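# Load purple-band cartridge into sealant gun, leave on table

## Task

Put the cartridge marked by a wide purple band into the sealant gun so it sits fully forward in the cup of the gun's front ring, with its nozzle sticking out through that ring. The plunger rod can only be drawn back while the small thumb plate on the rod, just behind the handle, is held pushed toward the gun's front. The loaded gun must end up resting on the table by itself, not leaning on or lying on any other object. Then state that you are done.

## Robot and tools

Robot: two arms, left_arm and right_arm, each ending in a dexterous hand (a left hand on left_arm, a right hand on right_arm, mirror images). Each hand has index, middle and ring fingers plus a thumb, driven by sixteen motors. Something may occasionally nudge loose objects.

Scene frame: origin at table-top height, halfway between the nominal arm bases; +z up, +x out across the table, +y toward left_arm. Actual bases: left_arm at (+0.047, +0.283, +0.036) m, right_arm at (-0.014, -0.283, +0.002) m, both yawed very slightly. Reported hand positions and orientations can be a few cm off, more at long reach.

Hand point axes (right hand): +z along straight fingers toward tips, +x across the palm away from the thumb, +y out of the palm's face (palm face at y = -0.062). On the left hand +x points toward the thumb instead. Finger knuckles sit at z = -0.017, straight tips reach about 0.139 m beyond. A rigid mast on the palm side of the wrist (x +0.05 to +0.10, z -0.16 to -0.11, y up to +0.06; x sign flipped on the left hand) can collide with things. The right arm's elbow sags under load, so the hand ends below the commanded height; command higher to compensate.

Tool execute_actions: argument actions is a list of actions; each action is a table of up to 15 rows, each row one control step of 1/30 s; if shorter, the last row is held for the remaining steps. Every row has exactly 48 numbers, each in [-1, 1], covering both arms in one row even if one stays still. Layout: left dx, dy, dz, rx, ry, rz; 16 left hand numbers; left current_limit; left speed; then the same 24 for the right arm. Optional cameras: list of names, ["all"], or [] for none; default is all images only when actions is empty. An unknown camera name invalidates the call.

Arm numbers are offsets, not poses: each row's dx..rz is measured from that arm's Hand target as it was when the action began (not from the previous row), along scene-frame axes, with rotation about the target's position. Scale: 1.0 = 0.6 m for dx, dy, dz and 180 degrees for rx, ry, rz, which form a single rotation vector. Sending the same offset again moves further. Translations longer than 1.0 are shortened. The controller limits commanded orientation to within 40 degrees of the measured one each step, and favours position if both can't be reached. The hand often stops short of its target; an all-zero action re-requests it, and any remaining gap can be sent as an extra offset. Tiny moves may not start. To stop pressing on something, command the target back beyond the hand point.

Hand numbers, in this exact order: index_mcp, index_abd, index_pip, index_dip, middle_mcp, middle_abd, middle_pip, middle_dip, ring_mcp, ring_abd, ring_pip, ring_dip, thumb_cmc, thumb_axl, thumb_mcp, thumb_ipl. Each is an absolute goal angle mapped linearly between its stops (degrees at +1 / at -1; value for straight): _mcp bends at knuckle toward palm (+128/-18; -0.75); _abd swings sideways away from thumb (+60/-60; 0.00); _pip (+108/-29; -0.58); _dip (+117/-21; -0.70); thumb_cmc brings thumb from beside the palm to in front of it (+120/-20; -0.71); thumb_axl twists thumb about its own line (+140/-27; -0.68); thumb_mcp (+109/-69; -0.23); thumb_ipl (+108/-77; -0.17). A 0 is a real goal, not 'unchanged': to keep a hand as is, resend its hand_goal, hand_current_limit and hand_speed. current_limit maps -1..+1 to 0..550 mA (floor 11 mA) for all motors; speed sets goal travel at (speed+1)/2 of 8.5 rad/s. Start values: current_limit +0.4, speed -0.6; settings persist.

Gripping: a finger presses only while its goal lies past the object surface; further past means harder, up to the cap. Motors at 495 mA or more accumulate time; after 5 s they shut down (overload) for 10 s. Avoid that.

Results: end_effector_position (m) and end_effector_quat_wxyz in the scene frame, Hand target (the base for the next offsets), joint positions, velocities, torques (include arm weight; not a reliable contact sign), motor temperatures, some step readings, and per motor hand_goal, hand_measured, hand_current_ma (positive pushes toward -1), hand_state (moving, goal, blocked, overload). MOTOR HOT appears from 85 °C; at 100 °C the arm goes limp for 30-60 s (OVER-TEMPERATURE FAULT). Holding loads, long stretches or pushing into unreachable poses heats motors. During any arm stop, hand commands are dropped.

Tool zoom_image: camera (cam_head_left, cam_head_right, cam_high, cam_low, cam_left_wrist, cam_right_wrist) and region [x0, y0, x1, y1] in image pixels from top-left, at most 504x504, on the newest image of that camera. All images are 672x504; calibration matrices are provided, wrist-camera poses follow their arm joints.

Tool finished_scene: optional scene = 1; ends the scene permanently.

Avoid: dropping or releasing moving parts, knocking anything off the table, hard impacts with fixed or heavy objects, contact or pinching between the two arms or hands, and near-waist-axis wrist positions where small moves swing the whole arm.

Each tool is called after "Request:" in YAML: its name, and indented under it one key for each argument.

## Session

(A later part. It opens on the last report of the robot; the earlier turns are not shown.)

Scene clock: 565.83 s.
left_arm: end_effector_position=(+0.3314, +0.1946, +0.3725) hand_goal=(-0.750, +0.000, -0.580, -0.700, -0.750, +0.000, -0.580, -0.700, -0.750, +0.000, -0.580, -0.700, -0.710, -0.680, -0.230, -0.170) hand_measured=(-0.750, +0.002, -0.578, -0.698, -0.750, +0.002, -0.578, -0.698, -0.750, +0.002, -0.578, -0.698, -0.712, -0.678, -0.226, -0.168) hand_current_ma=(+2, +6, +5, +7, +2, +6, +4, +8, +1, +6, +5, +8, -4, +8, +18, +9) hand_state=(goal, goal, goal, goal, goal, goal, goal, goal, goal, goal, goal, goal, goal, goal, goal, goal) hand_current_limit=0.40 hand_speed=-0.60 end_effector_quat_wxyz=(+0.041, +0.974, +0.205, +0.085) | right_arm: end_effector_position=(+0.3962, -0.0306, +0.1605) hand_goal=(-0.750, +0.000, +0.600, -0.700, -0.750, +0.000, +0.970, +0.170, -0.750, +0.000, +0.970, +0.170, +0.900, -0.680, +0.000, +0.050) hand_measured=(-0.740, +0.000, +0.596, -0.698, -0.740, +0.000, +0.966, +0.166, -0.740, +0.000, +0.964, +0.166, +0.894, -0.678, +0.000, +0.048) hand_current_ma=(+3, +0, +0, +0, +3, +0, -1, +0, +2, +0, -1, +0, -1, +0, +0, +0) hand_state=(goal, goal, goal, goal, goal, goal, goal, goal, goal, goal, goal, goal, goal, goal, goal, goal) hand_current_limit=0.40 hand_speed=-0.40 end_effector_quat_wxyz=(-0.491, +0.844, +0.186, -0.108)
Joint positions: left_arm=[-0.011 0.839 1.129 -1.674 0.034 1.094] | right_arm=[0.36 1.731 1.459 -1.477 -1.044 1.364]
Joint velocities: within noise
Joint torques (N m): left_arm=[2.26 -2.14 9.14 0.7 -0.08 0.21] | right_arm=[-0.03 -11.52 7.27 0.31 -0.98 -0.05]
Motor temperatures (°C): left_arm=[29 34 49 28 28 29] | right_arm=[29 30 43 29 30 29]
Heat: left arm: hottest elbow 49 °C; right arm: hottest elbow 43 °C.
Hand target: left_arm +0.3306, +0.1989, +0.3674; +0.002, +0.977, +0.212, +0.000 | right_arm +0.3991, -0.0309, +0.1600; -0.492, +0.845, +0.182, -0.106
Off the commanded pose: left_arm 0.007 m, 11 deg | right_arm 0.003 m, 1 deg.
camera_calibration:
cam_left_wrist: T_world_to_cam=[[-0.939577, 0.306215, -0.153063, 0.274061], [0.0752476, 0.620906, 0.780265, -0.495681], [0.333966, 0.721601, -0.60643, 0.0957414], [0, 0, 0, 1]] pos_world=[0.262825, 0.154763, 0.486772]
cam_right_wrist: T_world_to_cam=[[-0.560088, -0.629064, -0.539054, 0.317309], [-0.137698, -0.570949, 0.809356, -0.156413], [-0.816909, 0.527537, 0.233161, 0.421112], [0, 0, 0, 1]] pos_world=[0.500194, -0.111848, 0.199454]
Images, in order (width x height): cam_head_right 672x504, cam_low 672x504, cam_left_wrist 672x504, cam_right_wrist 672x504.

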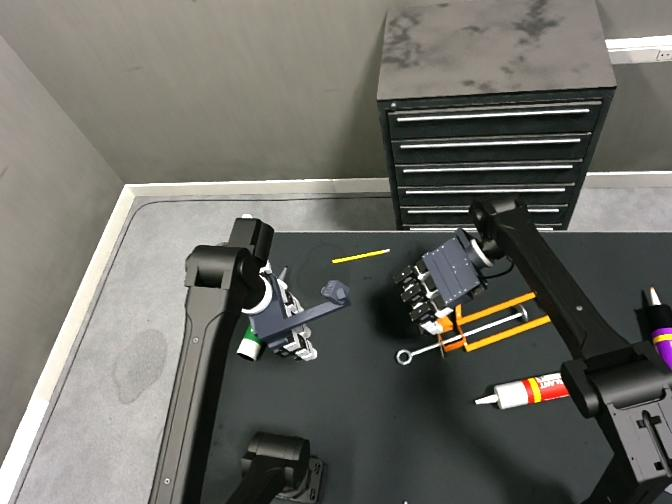

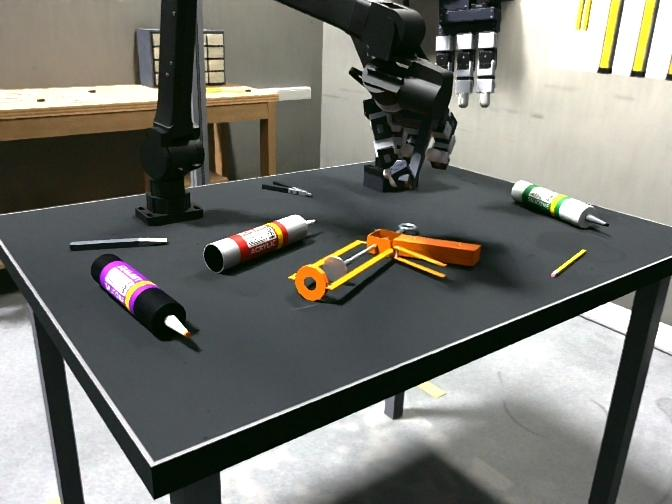

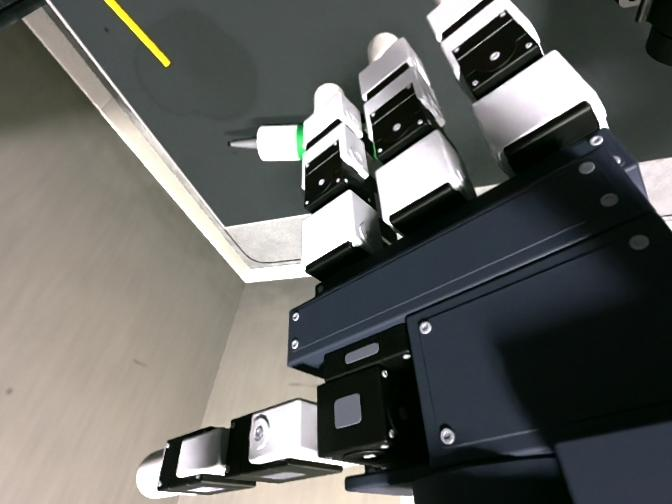

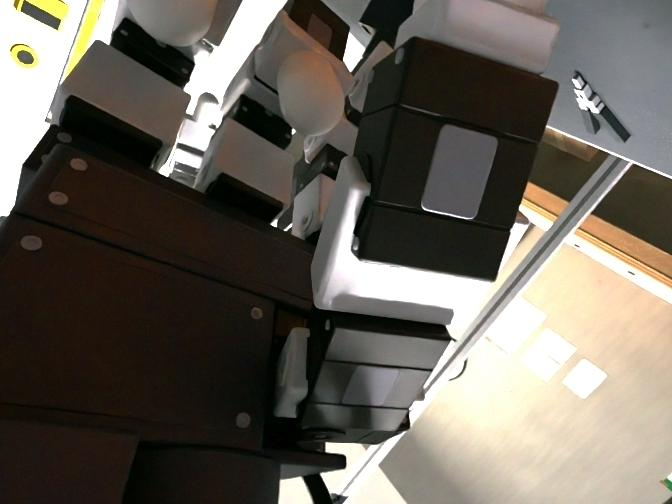

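Request:
execute_actions:
  actions:
    - [[0,0,0,0,0,0,-0.75,0,-0.58,-0.7,-0.75,0,-0.58,-0.7,-0.75,0,-0.58,-0.7,-0.71,-0.68,-0.23,-0.17,0.4,-0.6,0.0,0.0,-0.05,0.0762,0.0336,0,-0.75,0,0.66,-0.7,-0.75,0,0.97,0.17,-0.75,0,0.97,0.17,0.93,-0.68,-0.11,-0.06,0.4,-0.4]]
    - [[0,0,0,0,0,0,-0.75,0,-0.58,-0.7,-0.75,0,-0.58,-0.7,-0.75,0,-0.58,-0.7,-0.71,-0.68,-0.23,-0.17,0.4,-0.6,0.0,0.0,-0.05,0,0,0,-0.75,0,0.66,-0.7,-0.75,0,0.97,0.17,-0.75,0,0.97,0.17,0.93,-0.68,-0.11,-0.06,0.4,-0.4]]
  cameras: ["cam_head_right", "cam_low"]

Request:
zoom_image:
  camera: "cam_head_right"
  region: [370, 230, 550, 380]

Request:
zoom_image:
  camera: "cam_low"
  region: [320, 120, 500, 300]

Scene clock: 579.83 s.
left_arm: end_effector_position=(+0.3314, +0.1946, +0.3725) hand_goal=(-0.750, +0.000, -0.580, -0.700, -0.750, +0.000, -0.580, -0.700, -0.750, +0.000, -0.580, -0.700, -0.710, -0.680, -0.230, -0.170) hand_measured=(-0.750, +0.002, -0.578, -0.698, -0.750, +0.002, -0.578, -0.698, -0.750, +0.002, -0.578, -0.698, -0.712, -0.678, -0.226, -0.168) hand_current_ma=(+2, +6, +5, +7, +2, +6, +4, +8, +1, +6, +5, +8, -4, +8, +18, +9) hand_state=(goal, goal, goal, goal, goal, goal, goal, goal, goal, goal, goal, goal, goal, goal, goal, goal) hand_current_limit=0.40 hand_speed=-0.60 end_effector_quat_wxyz=(+0.041, +0.974, +0.205, +0.085) | right_arm: end_effector_position=(+0.3967, -0.0330, +0.1021) hand_goal=(-0.750, +0.000, +0.660, -0.700, -0.750, +0.000, +0.970, +0.170, -0.750, +0.000, +0.970, +0.170, +0.930, -0.680, -0.110, -0.060) hand_measured=(-0.740, +0.000, +0.658, -0.698, -0.740, +0.000, +0.966, +0.168, -0.742, +0.000, +0.964, +0.166, +0.924, -0.678, -0.108, -0.058) hand_current_ma=(+3, +0, +0, +0, +3, +0, -1, +0, +2, +0, -1, +0, -1, +0, +0, +0) hand_state=(goal, goal, goal, goal, goal, goal, goal, goal, goal, goal, goal, goal, goal, goal, goal, goal) hand_current_limit=0.40 hand_speed=-0.40 end_effector_quat_wxyz=(-0.596, +0.775, +0.166, -0.126)
Joint positions: left_arm=[-0.011 0.839 1.129 -1.674 0.034 1.094] | right_arm=[0.281 1.898 1.414 -1.643 -1.262 0.99]
Joint torques (N m): left_arm=[2.49 -2.14 9.09 0.66 -0.1 0.25] | right_arm=[0.38 -11.58 6.95 -0.92 -1.01 -0.3]
Heat: left arm: hottest elbow 49 °C; right arm: hottest elbow 42 °C.
Hand target: left_arm +0.3306, +0.1989, +0.3674; +0.002, +0.977, +0.212, +0.000 | right_arm +0.3991, -0.0308, +0.1001; -0.598, +0.773, +0.167, -0.128
Off the commanded pose: left_arm 0.007 m, 11 deg | right_arm 0.004 m, 0 deg.
joint sent to its limit (left arm) — joint 4 (wrist pitch), lower limit. The joint targets are off in orientation, not in position.
Step readings (end_effector_position of left_arm | right_arm):
0: (+0.3314, +0.1946, +0.3725) | (+0.3962, -0.0306, +0.1605)
1: (+0.3314, +0.1946, +0.3725) | (+0.3959, -0.0300, +0.1608)
2: (+0.3314, +0.1946, +0.3725) | (+0.3945, -0.0260, +0.1625)
4: (+0.3314, +0.1946, +0.3725) | (+0.3920, -0.0172, +0.1658)
8: (+0.3314, +0.1946, +0.3725) | (+0.3923, -0.0232, +0.1525)
15: (+0.3314, +0.1946, +0.3725) | (+0.3917, -0.0355, +0.1265)
16: (+0.3314, +0.1946, +0.3725) | (+0.3908, -0.0356, +0.1257)
17: (+0.3314, +0.1946, +0.3725) | (+0.3909, -0.0356, +0.1245)
19: (+0.3314, +0.1946, +0.3725) | (+0.3928, -0.0347, +0.1214)
23: (+0.3314, +0.1946, +0.3725) | (+0.3954, -0.0338, +0.1121)
30: (+0.3314, +0.1946, +0.3725) | (+0.3965, -0.0332, +0.1020)
Images, in order (width x height): cam_head_right 672x504, cam_low 672x504.

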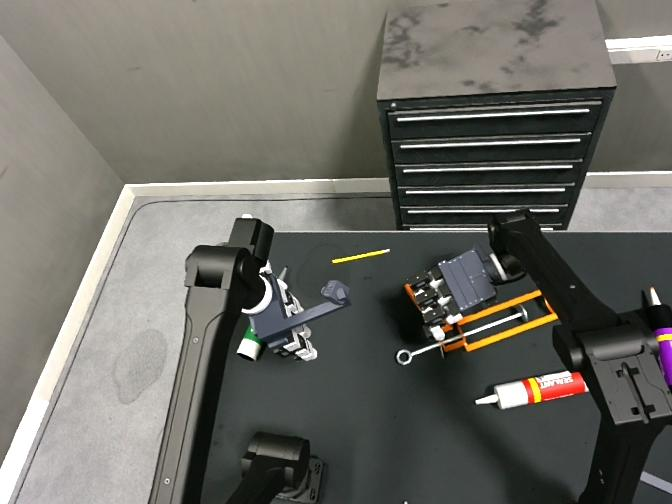

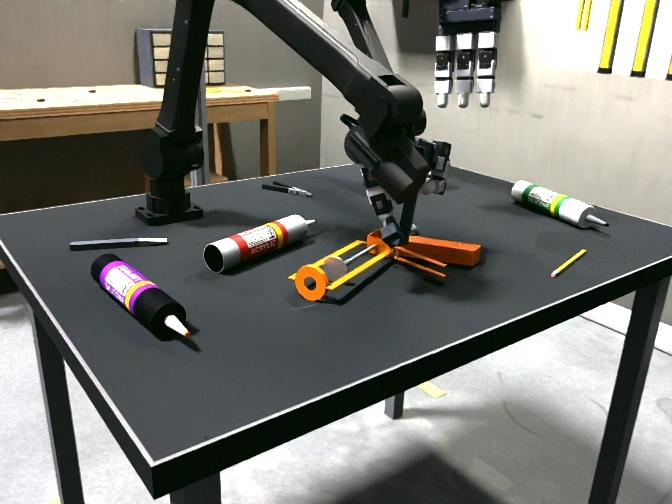

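Scaled by 2.800 from the camera's 672x504 image, which has a finer 960x720 frame.

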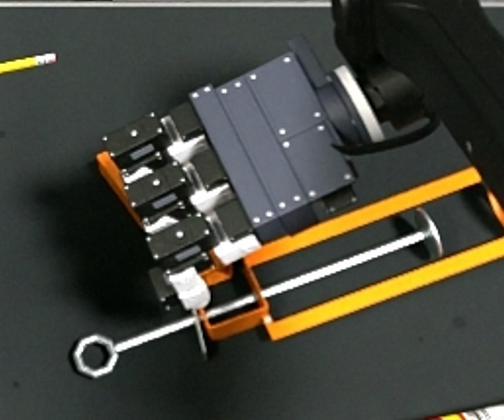

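Scaled by 2.800 from the camera's 672x504 image, which has a finer 960x720 frame.

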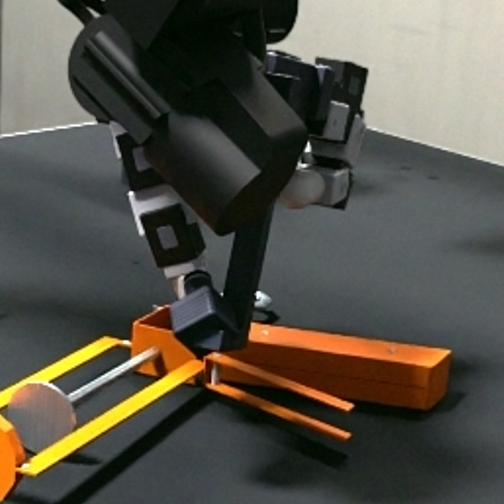

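Request:
execute_actions:
  actions:
    - [[0,0,0,0,0,0,-0.75,0,-0.58,-0.7,-0.75,0,-0.58,-0.7,-0.75,0,-0.58,-0.7,-0.71,-0.68,-0.23,-0.17,0.4,-0.6,0.0,0.0,-0.05,0,0,0,-0.75,0,0.43,-0.7,-0.75,0,0.97,0.17,-0.75,0,0.97,0.17,0.93,-0.68,-0.11,-0.06,0.4,-0.4]]
  cameras: ["cam_head_right", "cam_low"]

Request:
zoom_image:
  camera: "cam_head_right"
  region: [390, 290, 490, 370]

Request:
zoom_image:
  camera: "cam_low"
  region: [340, 180, 460, 280]

Scene clock: 602.43 s.
left_arm: end_effector_position=(+0.3314, +0.1946, +0.3725) hand_goal=(-0.750, +0.000, -0.580, -0.700, -0.750, +0.000, -0.580, -0.700, -0.750, +0.000, -0.580, -0.700, -0.710, -0.680, -0.230, -0.170) hand_measured=(-0.750, +0.002, -0.578, -0.698, -0.750, +0.002, -0.578, -0.698, -0.750, +0.002, -0.578, -0.698, -0.712, -0.678, -0.226, -0.168) hand_current_ma=(+2, +6, +5, +7, +2, +6, +4, +8, +1, +6, +5, +8, -4, +8, +18, +9) hand_state=(goal, goal, goal, goal, goal, goal, goal, goal, goal, goal, goal, goal, goal, goal, goal, goal) hand_current_limit=0.40 hand_speed=-0.60 end_effector_quat_wxyz=(+0.041, +0.974, +0.205, +0.085) | right_arm: end_effector_position=(+0.3962, -0.0330, +0.0744) hand_goal=(-0.750, +0.000, +0.430, -0.700, -0.750, +0.000, +0.970, +0.170, -0.750, +0.000, +0.970, +0.170, +0.930, -0.680, -0.110, -0.060) hand_measured=(-0.740, +0.000, +0.434, -0.698, -0.740, +0.000, +0.966, +0.168, -0.742, +0.000, +0.964, +0.166, +0.924, -0.678, -0.108, -0.058) hand_current_ma=(+3, +0, +0, +0, +3, +0, -1, +0, +2, +0, -1, +0, -1, +0, +0, +0) hand_state=(goal, goal, goal, goal, goal, goal, goal, goal, goal, goal, goal, goal, goal, goal, goal, goal) hand_current_limit=0.40 hand_speed=-0.40 end_effector_quat_wxyz=(-0.596, +0.775, +0.162, -0.132)
Joint positions: left_arm=[-0.011 0.839 1.129 -1.674 0.034 1.094] | right_arm=[0.281 1.941 1.394 -1.598 -1.263 0.985]
Joint torques (N m): left_arm=[2.37 -2.26 9.09 0.77 -0.11 0.22] | right_arm=[0.44 -12.28 6.11 -0.21 -0.99 -0.26]
Heat: left arm: hottest elbow 49 °C; right arm: hottest elbow 40 °C.
Hand target: left_arm +0.3306, +0.1989, +0.3674; +0.002, +0.977, +0.212, +0.000 | right_arm +0.3991, -0.0307, +0.0702; -0.598, +0.773, +0.167, -0.128
Off the commanded pose: left_arm 0.007 m, 11 deg | right_arm 0.006 m, 1 deg.
joint sent to its limit (left arm) — joint 4 (wrist pitch), lower limit. The joint targets are off in orientation, not in position.
Step readings (end_effector_position of left_arm | right_arm):
0: (+0.3314, +0.1946, +0.3725) | (+0.3967, -0.0330, +0.1021)
1: (+0.3314, +0.1946, +0.3725) | (+0.3967, -0.0330, +0.1021)
2: (+0.3314, +0.1946, +0.3725) | (+0.3968, -0.0330, +0.1017)
4: (+0.3314, +0.1946, +0.3725) | (+0.3981, -0.0326, +0.0987)
8: (+0.3314, +0.1946, +0.3725) | (+0.3977, -0.0326, +0.0863)
15: (+0.3314, +0.1946, +0.3725) | (+0.3961, -0.0330, +0.0745)
Images, in order (width x height): cam_head_right 672x504, cam_low 672x504.

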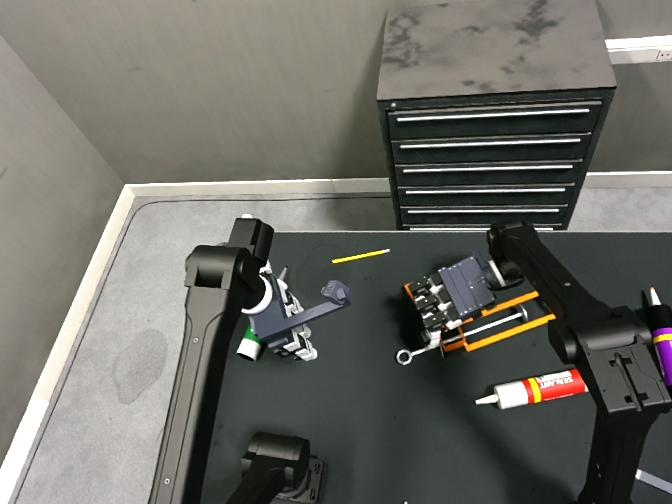

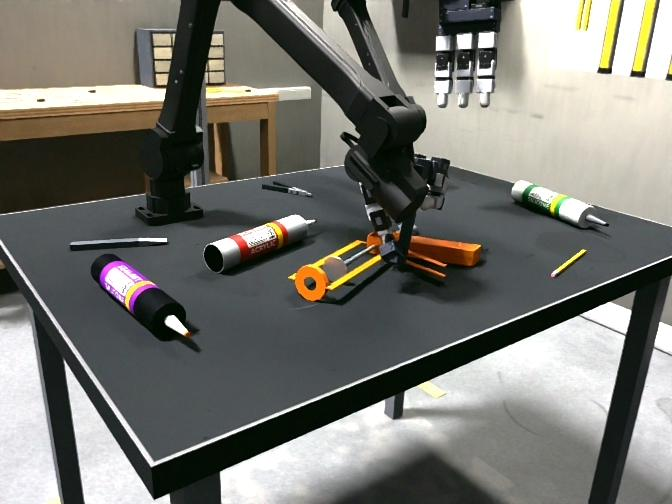

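Scaled by 5.040 from the camera's 672x504 image, which has a finer 960x720 frame.

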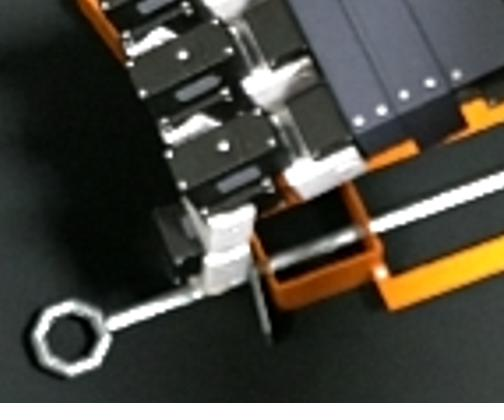

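Scaled by 4.200 from the camera's 672x504 image, which has a finer 960x720 frame.

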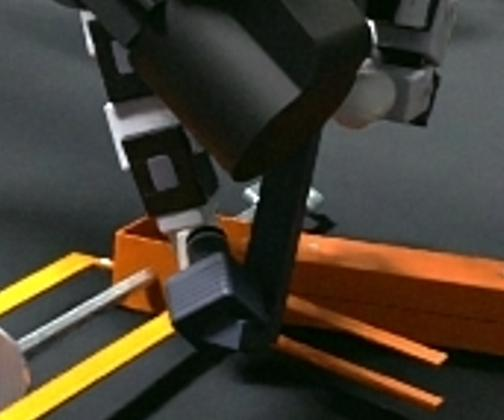

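Request:
execute_actions:
  actions:
    - [[0,0,0,0,0,0,-0.75,0,-0.58,-0.7,-0.75,0,-0.58,-0.7,-0.75,0,-0.58,-0.7,-0.71,-0.68,-0.23,-0.17,0.4,-0.6,0.0,0.0,-0.047,0,0,0,-0.75,0,0.43,-0.7,-0.75,0,0.97,0.17,-0.75,0,0.97,0.17,0.93,-0.68,-0.11,-0.06,0.4,-0.4]]
  cameras: ["cam_head_right", "cam_low", "cam_right_wrist"]

Request:
zoom_image:
  camera: "cam_head_right"
  region: [390, 290, 490, 370]

Request:
zoom_image:
  camera: "cam_low"
  region: [340, 180, 460, 280]

Scene clock: 621.73 s.
left_arm: end_effector_position=(+0.3314, +0.1946, +0.3725) hand_goal=(-0.750, +0.000, -0.580, -0.700, -0.750, +0.000, -0.580, -0.700, -0.750, +0.000, -0.580, -0.700, -0.710, -0.680, -0.230, -0.170) hand_measured=(-0.750, +0.002, -0.578, -0.698, -0.750, +0.002, -0.578, -0.698, -0.750, +0.002, -0.578, -0.698, -0.712, -0.678, -0.226, -0.168) hand_current_ma=(+2, +6, +5, +7, +2, +6, +4, +8, +1, +6, +5, +8, -4, +8, +18, +9) hand_state=(goal, goal, goal, goal, goal, goal, goal, goal, goal, goal, goal, goal, goal, goal, goal, goal) hand_current_limit=0.40 hand_speed=-0.60 end_effector_quat_wxyz=(+0.041, +0.974, +0.205, +0.085) | right_arm: end_effector_position=(+0.3969, -0.0328, +0.0465) hand_goal=(-0.750, +0.000, +0.430, -0.700, -0.750, +0.000, +0.970, +0.170, -0.750, +0.000, +0.970, +0.170, +0.930, -0.680, -0.110, -0.060) hand_measured=(-0.740, +0.000, +0.434, -0.698, -0.740, +0.000, +0.966, +0.168, -0.742, +0.000, +0.964, +0.166, +0.926, -0.678, -0.108, -0.058) hand_current_ma=(+3, +0, +0, +0, +3, +0, -1, +0, +2, +0, -1, +0, +0, +0, +0, +0) hand_state=(goal, goal, goal, goal, goal, goal, goal, goal, goal, goal, goal, goal, goal, goal, goal, goal) hand_current_limit=0.40 hand_speed=-0.40 end_effector_quat_wxyz=(-0.596, +0.775, +0.164, -0.130)
Joint positions: left_arm=[-0.011 0.839 1.129 -1.674 0.034 1.094] | right_arm=[0.281 1.981 1.373 -1.537 -1.263 0.982]
Joint torques (N m): left_arm=[2.14 -2.55 9.1 0.68 -0.07 0.2] | right_arm=[0.44 -11.99 5.78 -0.23 -0.98 -0.24]
Heat: left arm: hottest elbow 49 °C; right arm: hottest elbow 40 °C.
Hand target: left_arm +0.3306, +0.1989, +0.3674; +0.002, +0.977, +0.212, +0.000 | right_arm +0.3991, -0.0308, +0.0418; -0.598, +0.773, +0.167, -0.128
Off the commanded pose: left_arm 0.007 m, 11 deg | right_arm 0.005 m, 0 deg.
joint sent to its limit (left arm) — joint 4 (wrist pitch), lower limit. The joint targets are off in orientation, not in position.
Step readings (end_effector_position of left_arm | right_arm):
0: (+0.3314, +0.1946, +0.3725) | (+0.3962, -0.0330, +0.0744)
1: (+0.3314, +0.1946, +0.3725) | (+0.3964, -0.0330, +0.0744)
2: (+0.3314, +0.1946, +0.3725) | (+0.3968, -0.0328, +0.0735)
4: (+0.3314, +0.1946, +0.3725) | (+0.3986, -0.0324, +0.0701)
8: (+0.3314, +0.1946, +0.3725) | (+0.3984, -0.0324, +0.0579)
15: (+0.3314, +0.1946, +0.3725) | (+0.3967, -0.0329, +0.0466)
camera_calibration:
cam_right_wrist: T_world_to_cam=[[-0.633215, -0.486752, -0.601758, 0.291422], [-0.0618394, -0.743185, 0.666222, -0.0943853], [-0.771502, 0.459074, 0.440495, 0.419512], [0, 0, 0, 1]] pos_world=[0.50235, -0.120882, 0.0534541]
Images, in order (width x height): cam_head_right 672x504, cam_low 672x504, cam_right_wrist 672x504.

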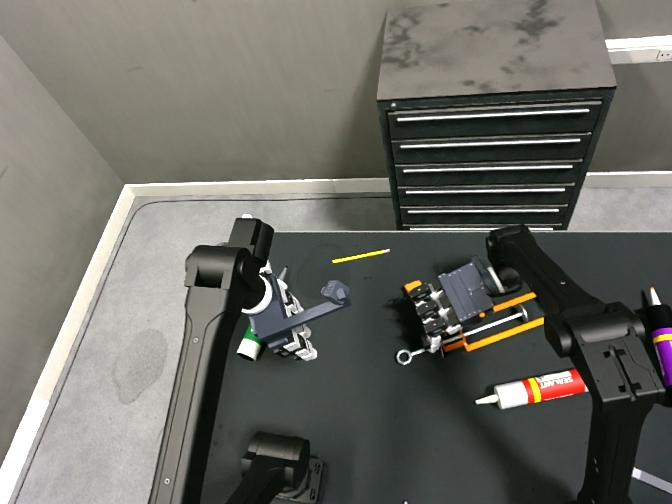

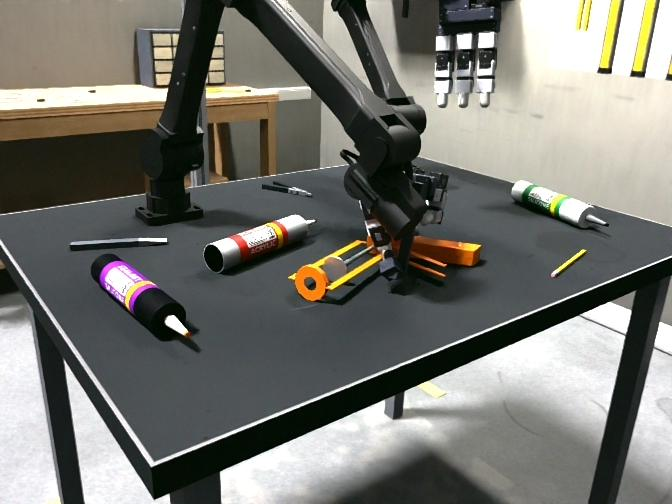

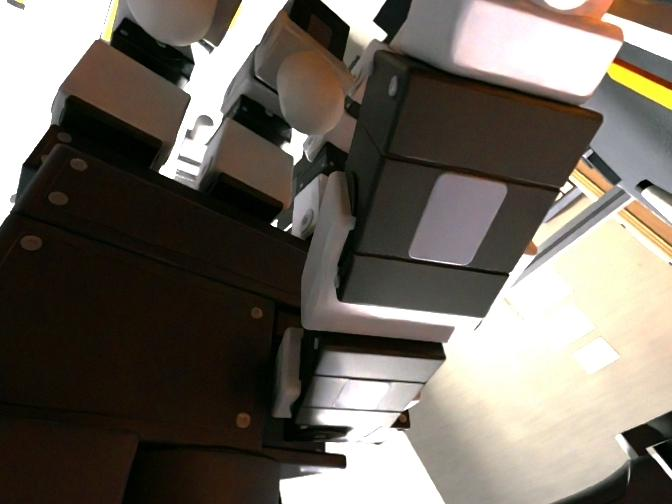

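Scaled by 5.040 from the camera's 672x504 image, which has a finer 960x720 frame.

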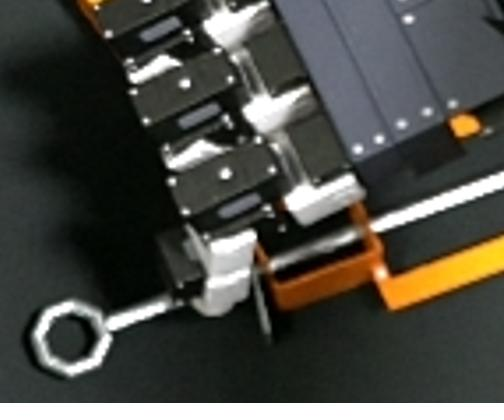

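Scaled by 4.200 from the camera's 672x504 image, which has a finer 960x720 frame.

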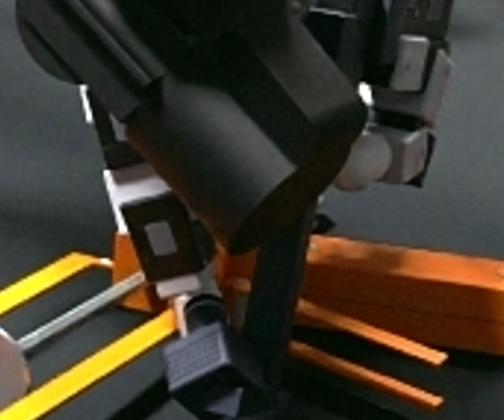

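Request:
execute_actions:
  actions:
    - [[0,0,0,0,0,0,-0.75,0,-0.58,-0.7,-0.75,0,-0.58,-0.7,-0.75,0,-0.58,-0.7,-0.71,-0.68,-0.23,-0.17,0.4,-0.6,-0.0225,-0.0025,0.017,0,0,0,-0.75,0,0.43,-0.7,-0.75,0,0.97,0.17,-0.75,0,0.97,0.17,0.93,-0.68,-0.11,-0.06,0.4,-0.4]]
    - [[0,0,0,0,0,0,-0.75,0,-0.58,-0.7,-0.75,0,-0.58,-0.7,-0.75,0,-0.58,-0.7,-0.71,-0.68,-0.23,-0.17,0.4,-0.6,0,0,-0.017,0,0,0,-0.75,0,0.43,-0.7,-0.75,0,0.97,0.17,-0.75,0,0.97,0.17,0.93,-0.68,-0.11,-0.06,0.4,-0.4]]
  cameras: ["cam_head_right", "cam_low", "cam_high", "cam_head_left"]

Request:
zoom_image:
  camera: "cam_head_right"
  region: [390, 290, 490, 370]

Request:
zoom_image:
  camera: "cam_head_left"
  region: [380, 270, 500, 370]

Scene clock: 639.97 s.
left_arm: end_effector_position=(+0.3314, +0.1946, +0.3725) hand_goal=(-0.750, +0.000, -0.580, -0.700, -0.750, +0.000, -0.580, -0.700, -0.750, +0.000, -0.580, -0.700, -0.710, -0.680, -0.230, -0.170) hand_measured=(-0.750, +0.002, -0.578, -0.698, -0.750, +0.002, -0.578, -0.698, -0.750, +0.002, -0.578, -0.698, -0.712, -0.678, -0.226, -0.168) hand_current_ma=(+2, +6, +5, +7, +2, +6, +4, +8, +1, +6, +5, +8, -4, +8, +18, +9) hand_state=(goal, goal, goal, goal, goal, goal, goal, goal, goal, goal, goal, goal, goal, goal, goal, goal) hand_current_limit=0.40 hand_speed=-0.60 end_effector_quat_wxyz=(+0.041, +0.974, +0.205, +0.085) | right_arm: end_effector_position=(+0.3903, -0.0338, +0.0420) hand_goal=(-0.750, +0.000, +0.430, -0.700, -0.750, +0.000, +0.970, +0.170, -0.750, +0.000, +0.970, +0.170, +0.930, -0.680, -0.110, -0.060) hand_measured=(-0.740, +0.000, +0.434, -0.698, -0.740, +0.000, +0.966, +0.168, -0.742, +0.000, +0.964, +0.166, +0.958, -0.676, -0.114, -0.062) hand_current_ma=(+3, +0, +0, +0, +3, +0, -1, +0, +2, +0, -1, +0, +19, +1, -1, +0) hand_state=(goal, goal, goal, goal, goal, goal, goal, goal, goal, goal, goal, goal, blocked, goal, goal, goal) hand_current_limit=0.40 hand_speed=-0.40 end_effector_quat_wxyz=(-0.599, +0.773, +0.170, -0.123)
Joint positions: left_arm=[-0.011 0.839 1.129 -1.674 0.034 1.094] | right_arm=[0.281 1.966 1.336 -1.504 -1.268 0.972]
Joint torques (N m): left_arm=[1.96 -2.43 9.09 0.8 -0.09 0.23] | right_arm=[0.73 -13.1 4.83 -0.35 -0.89 -0.04]
Motor temperatures (°C): left_arm=[29 33 49 28 28 29] | right_arm=[28 32 38 29 31 29]
Heat: left arm: hottest elbow 49 °C; right arm: hottest elbow 38 °C.
Hand target: left_arm +0.3306, +0.1989, +0.3674; +0.002, +0.977, +0.212, +0.000 | right_arm +0.3855, -0.0323, +0.0418; -0.598, +0.773, +0.167, -0.129
Off the commanded pose: left_arm 0.007 m, 11 deg | right_arm 0.005 m, 1 deg.
joint sent to its limit (left arm) — joint 4 (wrist pitch), lower limit. The joint targets are off in orientation, not in position.
Step readings (end_effector_position of left_arm | right_arm):
0: (+0.3314, +0.1946, +0.3725) | (+0.3969, -0.0328, +0.0465)
1: (+0.3314, +0.1946, +0.3725) | (+0.3969, -0.0328, +0.0465)
2: (+0.3314, +0.1946, +0.3725) | (+0.3963, -0.0330, +0.0461)
4: (+0.3314, +0.1946, +0.3725) | (+0.3938, -0.0333, +0.0447)
8: (+0.3314, +0.1946, +0.3725) | (+0.3902, -0.0341, +0.0441)
15: (+0.3314, +0.1946, +0.3725) | (+0.3895, -0.0342, +0.0450)
16: (+0.3314, +0.1946, +0.3725) | (+0.3896, -0.0342, +0.0450)
17: (+0.3314, +0.1946, +0.3725) | (+0.3895, -0.0342, +0.0447)
19: (+0.3314, +0.1946, +0.3725) | (+0.3897, -0.0341, +0.0439)
23: (+0.3314, +0.1946, +0.3725) | (+0.3901, -0.0338, +0.0427)
30: (+0.3314, +0.1946, +0.3725) | (+0.3902, -0.0338, +0.0420)
Images, in order (width x height): cam_head_left 672x504, cam_head_right 672x504, cam_high 672x504, cam_low 672x504.

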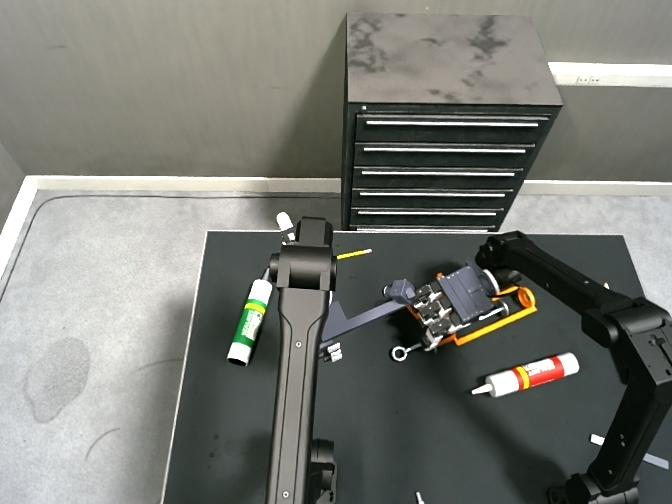

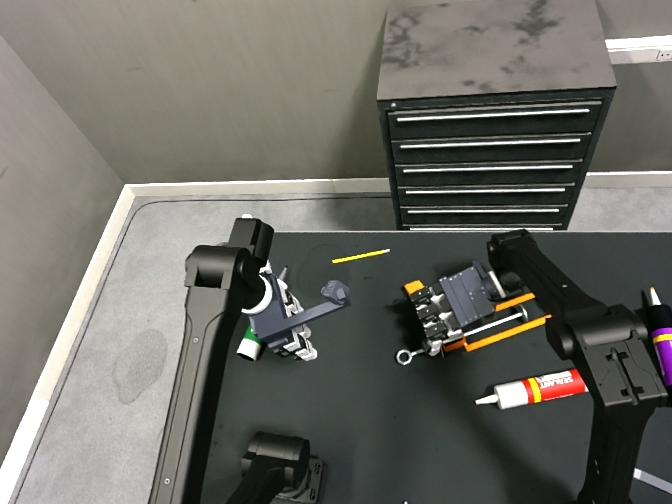

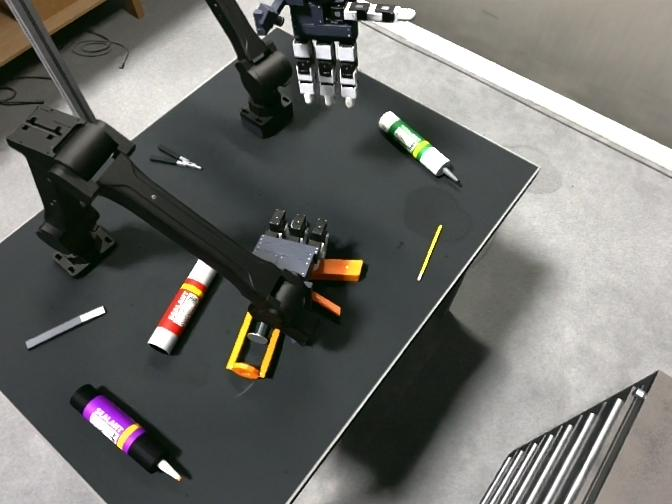

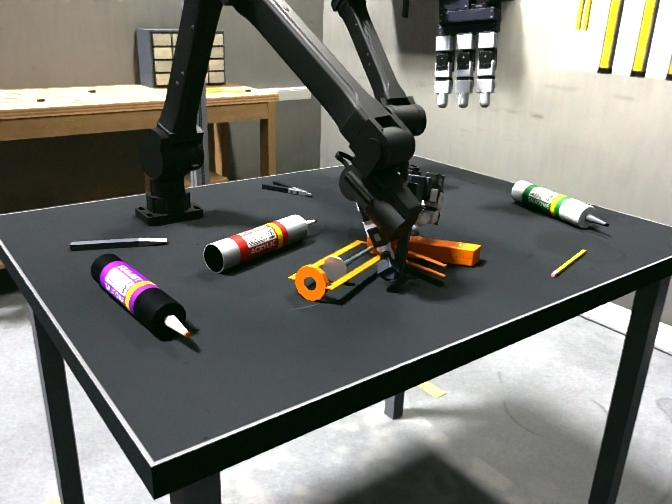

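Scaled by 5.040 from the camera's 672x504 image, which has a finer 960x720 frame.

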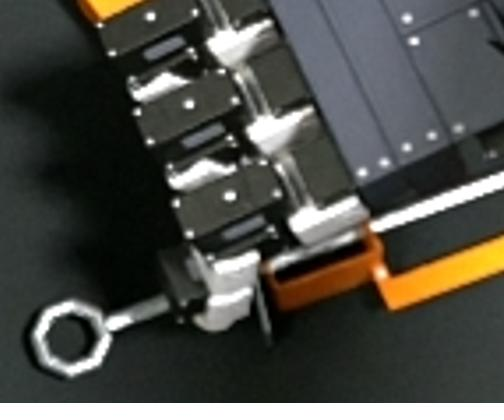

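Scaled by 4.200 from the camera's 672x504 image, which has a finer 960x720 frame.

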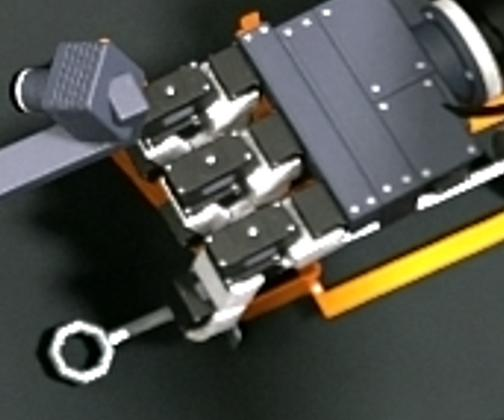

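Request:
execute_actions:
  actions:
    - [[0,0,0,0,0,0,-0.75,0,-0.58,-0.7,-0.75,0,-0.58,-0.7,-0.75,0,-0.58,-0.7,-0.71,-0.68,-0.23,-0.17,0.4,-0.6,0,0,0,0,0,0,-0.75,0,0.43,-0.7,-0.75,0,0.97,0.17,-0.75,0,0.97,0.17,0.93,-0.68,0.0,0.05,0.0,-0.7]]
    - [[0,0,0,0,0,0,-0.75,0,-0.58,-0.7,-0.75,0,-0.58,-0.7,-0.75,0,-0.58,-0.7,-0.71,-0.68,-0.23,-0.17,0.4,-0.6,0,0,0,0,0,0,-0.75,0,0.43,-0.7,-0.75,0,0.97,0.17,-0.75,0,0.97,0.17,0.93,-0.68,0.06,0.11,0.0,-0.7]]
  cameras: ["cam_head_right", "cam_low"]

Request:
zoom_image:
  camera: "cam_low"
  region: [340, 180, 460, 300]

Scene clock: 652.97 s.
left_arm: end_effector_position=(+0.3314, +0.1946, +0.3725) hand_goal=(-0.750, +0.000, -0.580, -0.700, -0.750, +0.000, -0.580, -0.700, -0.750, +0.000, -0.580, -0.700, -0.710, -0.680, -0.230, -0.170) hand_measured=(-0.750, +0.002, -0.578, -0.698, -0.750, +0.002, -0.578, -0.698, -0.750, +0.002, -0.578, -0.698, -0.712, -0.678, -0.226, -0.168) hand_current_ma=(+2, +6, +5, +7, +2, +6, +4, +8, +1, +6, +5, +8, -4, +8, +18, +9) hand_state=(goal, goal, goal, goal, goal, goal, goal, goal, goal, goal, goal, goal, goal, goal, goal, goal) hand_current_limit=0.40 hand_speed=-0.60 end_effector_quat_wxyz=(+0.041, +0.974, +0.205, +0.085) | right_arm: end_effector_position=(+0.3911, -0.0338, +0.0413) hand_goal=(-0.750, +0.000, +0.430, -0.700, -0.750, +0.000, +0.970, +0.170, -0.750, +0.000, +0.970, +0.170, +0.930, -0.680, +0.060, +0.110) hand_measured=(-0.740, +0.000, +0.434, -0.698, -0.740, +0.000, +0.966, +0.168, -0.742, +0.000, +0.964, +0.166, +0.962, -0.670, -0.002, +0.076) hand_current_ma=(+3, +0, +0, +0, +3, +0, -1, +0, +2, +0, -1, +0, +22, +3, -119, -42) hand_state=(goal, goal, goal, goal, goal, goal, goal, goal, goal, goal, goal, goal, blocked, goal, blocked, blocked) hand_current_limit=0.00 hand_speed=-0.70 end_effector_quat_wxyz=(-0.599, +0.773, +0.171, -0.121)
Joint positions: left_arm=[-0.011 0.839 1.129 -1.674 0.034 1.094] | right_arm=[0.281 1.966 1.335 -1.499 -1.267 0.971]
Joint torques (N m): left_arm=[2.02 -2.55 9.13 0.7 -0.1 0.22] | right_arm=[0.79 -13.04 4.9 -0.54 -0.91 -0.04]
Heat: left arm: hottest elbow 49 °C; right arm: hottest elbow 38 °C.
Hand target: left_arm +0.3306, +0.1989, +0.3674; +0.002, +0.977, +0.212, +0.000 | right_arm +0.3856, -0.0323, +0.0418; -0.598, +0.773, +0.167, -0.128
Off the commanded pose: left_arm 0.007 m, 11 deg | right_arm 0.006 m, 1 deg.
joint sent to its limit (left arm) — joint 4 (wrist pitch), lower limit. The joint targets are off in orientation, not in position.
Step readings (end_effector_position of left_arm | right_arm):
0: (+0.3314, +0.1946, +0.3725) | (+0.3903, -0.0338, +0.0420)
1: (+0.3314, +0.1946, +0.3725) | (+0.3904, -0.0338, +0.0420)
2: (+0.3314, +0.1946, +0.3725) | (+0.3905, -0.0338, +0.0419)
4: (+0.3314, +0.1946, +0.3725) | (+0.3910, -0.0336, +0.0417)
8: (+0.3314, +0.1946, +0.3725) | (+0.3913, -0.0335, +0.0416)
15: (+0.3314, +0.1946, +0.3725) | (+0.3913, -0.0335, +0.0416)
16: (+0.3314, +0.1946, +0.3725) | (+0.3913, -0.0335, +0.0416)
17: (+0.3314, +0.1946, +0.3725) | (+0.3913, -0.0335, +0.0416)
19: (+0.3314, +0.1946, +0.3725) | (+0.3915, -0.0337, +0.0415)
23: (+0.3314, +0.1946, +0.3725) | (+0.3911, -0.0338, +0.0413)
30: (+0.3314, +0.1946, +0.3725) | (+0.3911, -0.0338, +0.0413)
Images, in order (width x height): cam_head_right 672x504, cam_low 672x504.

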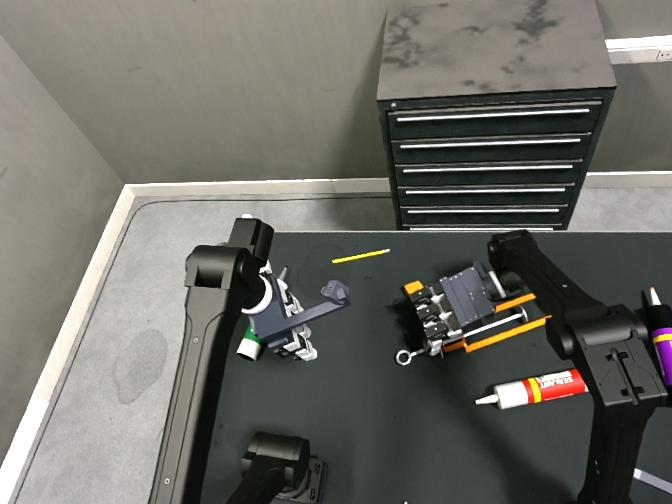

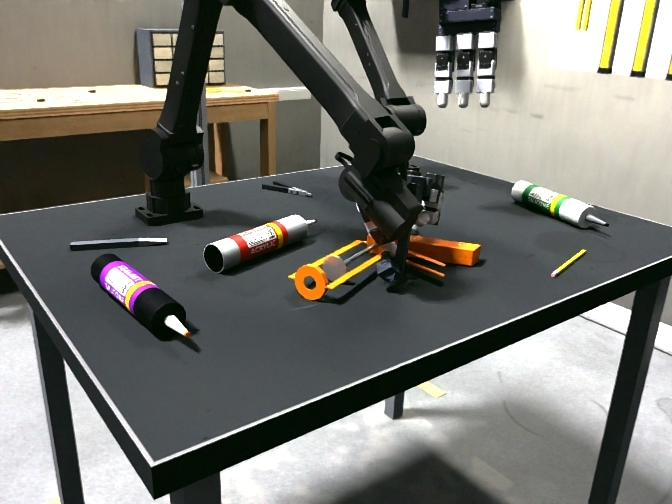

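Scaled by 4.200 from the camera's 672x504 image, which has a finer 960x720 frame.

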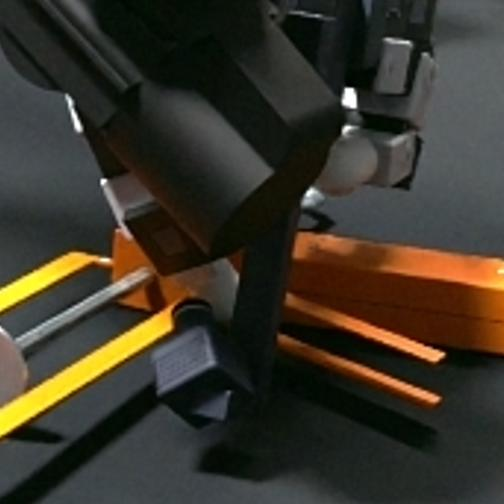

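Request:
execute_actions:
  actions:
    - [[0,0,0,0,0,0,-0.75,0,-0.58,-0.7,-0.75,0,-0.58,-0.7,-0.75,0,-0.58,-0.7,-0.71,-0.68,-0.23,-0.17,0.4,-0.6,0,0,0,0,0,0,-0.75,0,0.55,-0.7,-0.75,0,0.97,0.17,-0.75,0,0.97,0.17,0.93,-0.68,0.06,0.11,0.0,-0.7]]
    - [[0,0,0,0,0,0,-0.75,0,-0.58,-0.7,-0.75,0,-0.58,-0.7,-0.75,0,-0.58,-0.7,-0.71,-0.68,-0.23,-0.17,0.4,-0.6,0,0,0,0,0,0,-0.75,0,0.65,-0.7,-0.75,0,0.97,0.17,-0.75,0,0.97,0.17,0.93,-0.68,0.06,0.11,0.0,-0.7]]
  cameras: ["cam_head_right", "cam_low"]

Request:
zoom_image:
  camera: "cam_head_right"
  region: [390, 290, 490, 370]

Scene clock: 662.87 s.
left_arm: end_effector_position=(+0.3314, +0.1946, +0.3725) hand_goal=(-0.750, +0.000, -0.580, -0.700, -0.750, +0.000, -0.580, -0.700, -0.750, +0.000, -0.580, -0.700, -0.710, -0.680, -0.230, -0.170) hand_measured=(-0.750, +0.002, -0.578, -0.698, -0.750, +0.002, -0.578, -0.698, -0.750, +0.002, -0.578, -0.698, -0.712, -0.678, -0.226, -0.168) hand_current_ma=(+2, +6, +5, +7, +2, +6, +4, +8, +1, +6, +5, +8, -4, +8, +18, +9) hand_state=(goal, goal, goal, goal, goal, goal, goal, goal, goal, goal, goal, goal, goal, goal, goal, goal) hand_current_limit=0.40 hand_speed=-0.60 end_effector_quat_wxyz=(+0.041, +0.974, +0.205, +0.085) | right_arm: end_effector_position=(+0.3912, -0.0337, +0.0414) hand_goal=(-0.750, +0.000, +0.650, -0.700, -0.750, +0.000, +0.970, +0.170, -0.750, +0.000, +0.970, +0.170, +0.930, -0.680, +0.060, +0.110) hand_measured=(-0.768, +0.000, +0.610, -0.706, -0.740, +0.000, +0.966, +0.168, -0.742, +0.000, +0.964, +0.166, +0.960, -0.670, -0.002, +0.076) hand_current_ma=(-8, +0, -31, -1, +3, +0, -1, +0, +2, +0, -1, +0, +20, +3, -119, -42) hand_state=(goal, goal, blocked, goal, goal, goal, goal, goal, goal, goal, goal, goal, blocked, goal, blocked, blocked) hand_current_limit=0.00 hand_speed=-0.70 end_effector_quat_wxyz=(-0.599, +0.773, +0.171, -0.121)
Joint positions: left_arm=[-0.011 0.839 1.129 -1.674 0.034 1.094] | right_arm=[0.281 1.966 1.335 -1.499 -1.268 0.971]
Joint torques (N m): left_arm=[2.26 -2.67 9.03 0.75 -0.1 0.22] | right_arm=[0.73 -13.04 4.9 -0.54 -0.88 -0.04]
Heat: left arm: hottest elbow 49 °C; right arm: hottest elbow 38 °C.
Hand target: left_arm +0.3306, +0.1989, +0.3674; +0.002, +0.977, +0.212, +0.000 | right_arm +0.3856, -0.0323, +0.0418; -0.598, +0.773, +0.167, -0.128
Off the commanded pose: left_arm 0.007 m, 11 deg | right_arm 0.006 m, 1 deg.
joint sent to its limit (left arm) — joint 4 (wrist pitch), lower limit. The joint targets are off in orientation, not in position.
Step readings (end_effector_position of left_arm | right_arm):
0: (+0.3314, +0.1946, +0.3725) | (+0.3911, -0.0338, +0.0413)
1: (+0.3314, +0.1946, +0.3725) | (+0.3911, -0.0338, +0.0413)
2: (+0.3314, +0.1946, +0.3725) | (+0.3911, -0.0338, +0.0413)
4: (+0.3314, +0.1946, +0.3725) | (+0.3911, -0.0338, +0.0413)
8: (+0.3314, +0.1946, +0.3725) | (+0.3911, -0.0338, +0.0413)
15: (+0.3314, +0.1946, +0.3725) | (+0.3911, -0.0338, +0.0413)
16: (+0.3314, +0.1946, +0.3725) | (+0.3911, -0.0338, +0.0413)
17: (+0.3314, +0.1946, +0.3725) | (+0.3911, -0.0338, +0.0413)
19: (+0.3314, +0.1946, +0.3725) | (+0.3912, -0.0338, +0.0414)
23: (+0.3314, +0.1946, +0.3725) | (+0.3912, -0.0337, +0.0414)
30: (+0.3314, +0.1946, +0.3725) | (+0.3912, -0.0337, +0.0414)
Images, in order (width x height): cam_head_right 672x504, cam_low 672x504.

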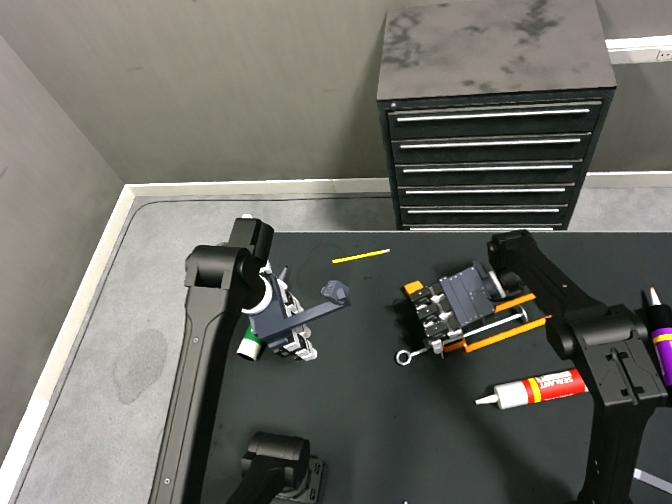

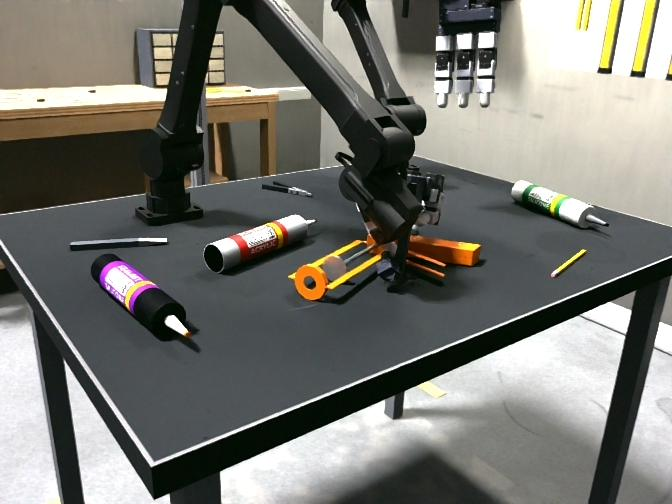

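Scaled by 5.040 from the camera's 672x504 image, which has a finer 960x720 frame.

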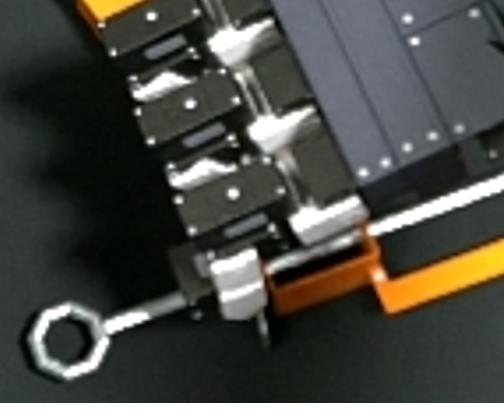

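Request:
execute_actions:
  actions: []
  cameras: ["cam_head_left","cam_low","cam_high"]

Scene clock: 692.07 s.
left_arm: end_effector_position=(+0.3314, +0.1946, +0.3725) hand_goal=(-0.750, +0.000, -0.580, -0.700, -0.750, +0.000, -0.580, -0.700, -0.750, +0.000, -0.580, -0.700, -0.710, -0.680, -0.230, -0.170) hand_measured=(-0.750, +0.002, -0.578, -0.698, -0.750, +0.002, -0.578, -0.698, -0.750, +0.002, -0.578, -0.698, -0.712, -0.678, -0.226, -0.168) hand_current_ma=(+2, +6, +5, +7, +2, +6, +4, +8, +1, +6, +5, +8, -4, +8, +18, +9) hand_state=(goal, goal, goal, goal, goal, goal, goal, goal, goal, goal, goal, goal, goal, goal, goal, goal) hand_current_limit=0.40 hand_speed=-0.60 end_effector_quat_wxyz=(+0.041, +0.974, +0.205, +0.085) | right_arm: end_effector_position=(+0.3912, -0.0337, +0.0414) hand_goal=(-0.750, +0.000, +0.650, -0.700, -0.750, +0.000, +0.970, +0.170, -0.750, +0.000, +0.970, +0.170, +0.930, -0.680, +0.060, +0.110) hand_measured=(-0.768, +0.000, +0.610, -0.706, -0.740, +0.000, +0.966, +0.168, -0.742, +0.000, +0.964, +0.166, +0.960, -0.670, -0.002, +0.076) hand_current_ma=(-8, +0, -31, -1, +3, +0, -1, +0, +2, +0, -1, +0, +20, +3, -119, -42) hand_state=(goal, goal, blocked, goal, goal, goal, goal, goal, goal, goal, goal, goal, blocked, goal, blocked, blocked) hand_current_limit=0.00 hand_speed=-0.70 end_effector_quat_wxyz=(-0.599, +0.773, +0.171, -0.121)
Joint positions: left_arm=[-0.011 0.839 1.129 -1.674 0.034 1.094] | right_arm=[0.281 1.966 1.335 -1.499 -1.268 0.971]
Joint velocities: within noise
Joint torques (N m): left_arm=[1.96 -2.49 9.2 0.72 -0.1 0.23] | right_arm=[0.79 -13.04 4.9 -0.54 -0.88 -0.04]
Motor temperatures (°C): left_arm=[29 32 49 28 28 29] | right_arm=[28 34 37 29 31 29]
Heat: left arm: hottest elbow 49 °C; right arm: hottest elbow 37 °C.
Hand target: left_arm +0.3306, +0.1989, +0.3674; +0.002, +0.977, +0.212, +0.000 | right_arm +0.3856, -0.0323, +0.0418; -0.598, +0.773, +0.167, -0.128
Off the commanded pose: left_arm 0.007 m, 11 deg | right_arm 0.006 m, 1 deg.
Images, in order (width x height): cam_head_left 672x504, cam_high 672x504, cam_low 672x504.

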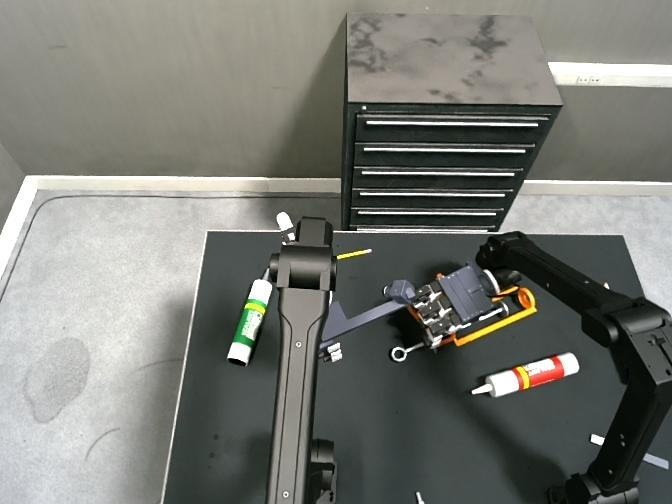

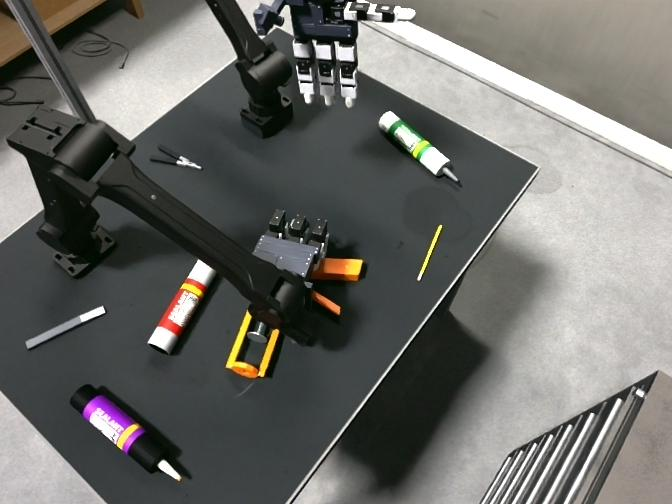

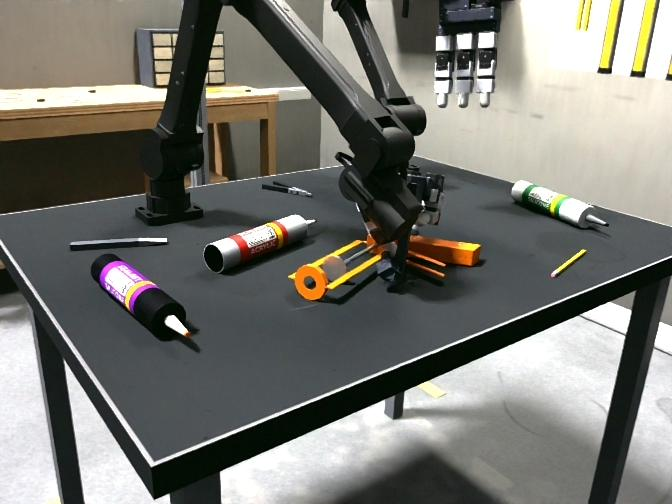

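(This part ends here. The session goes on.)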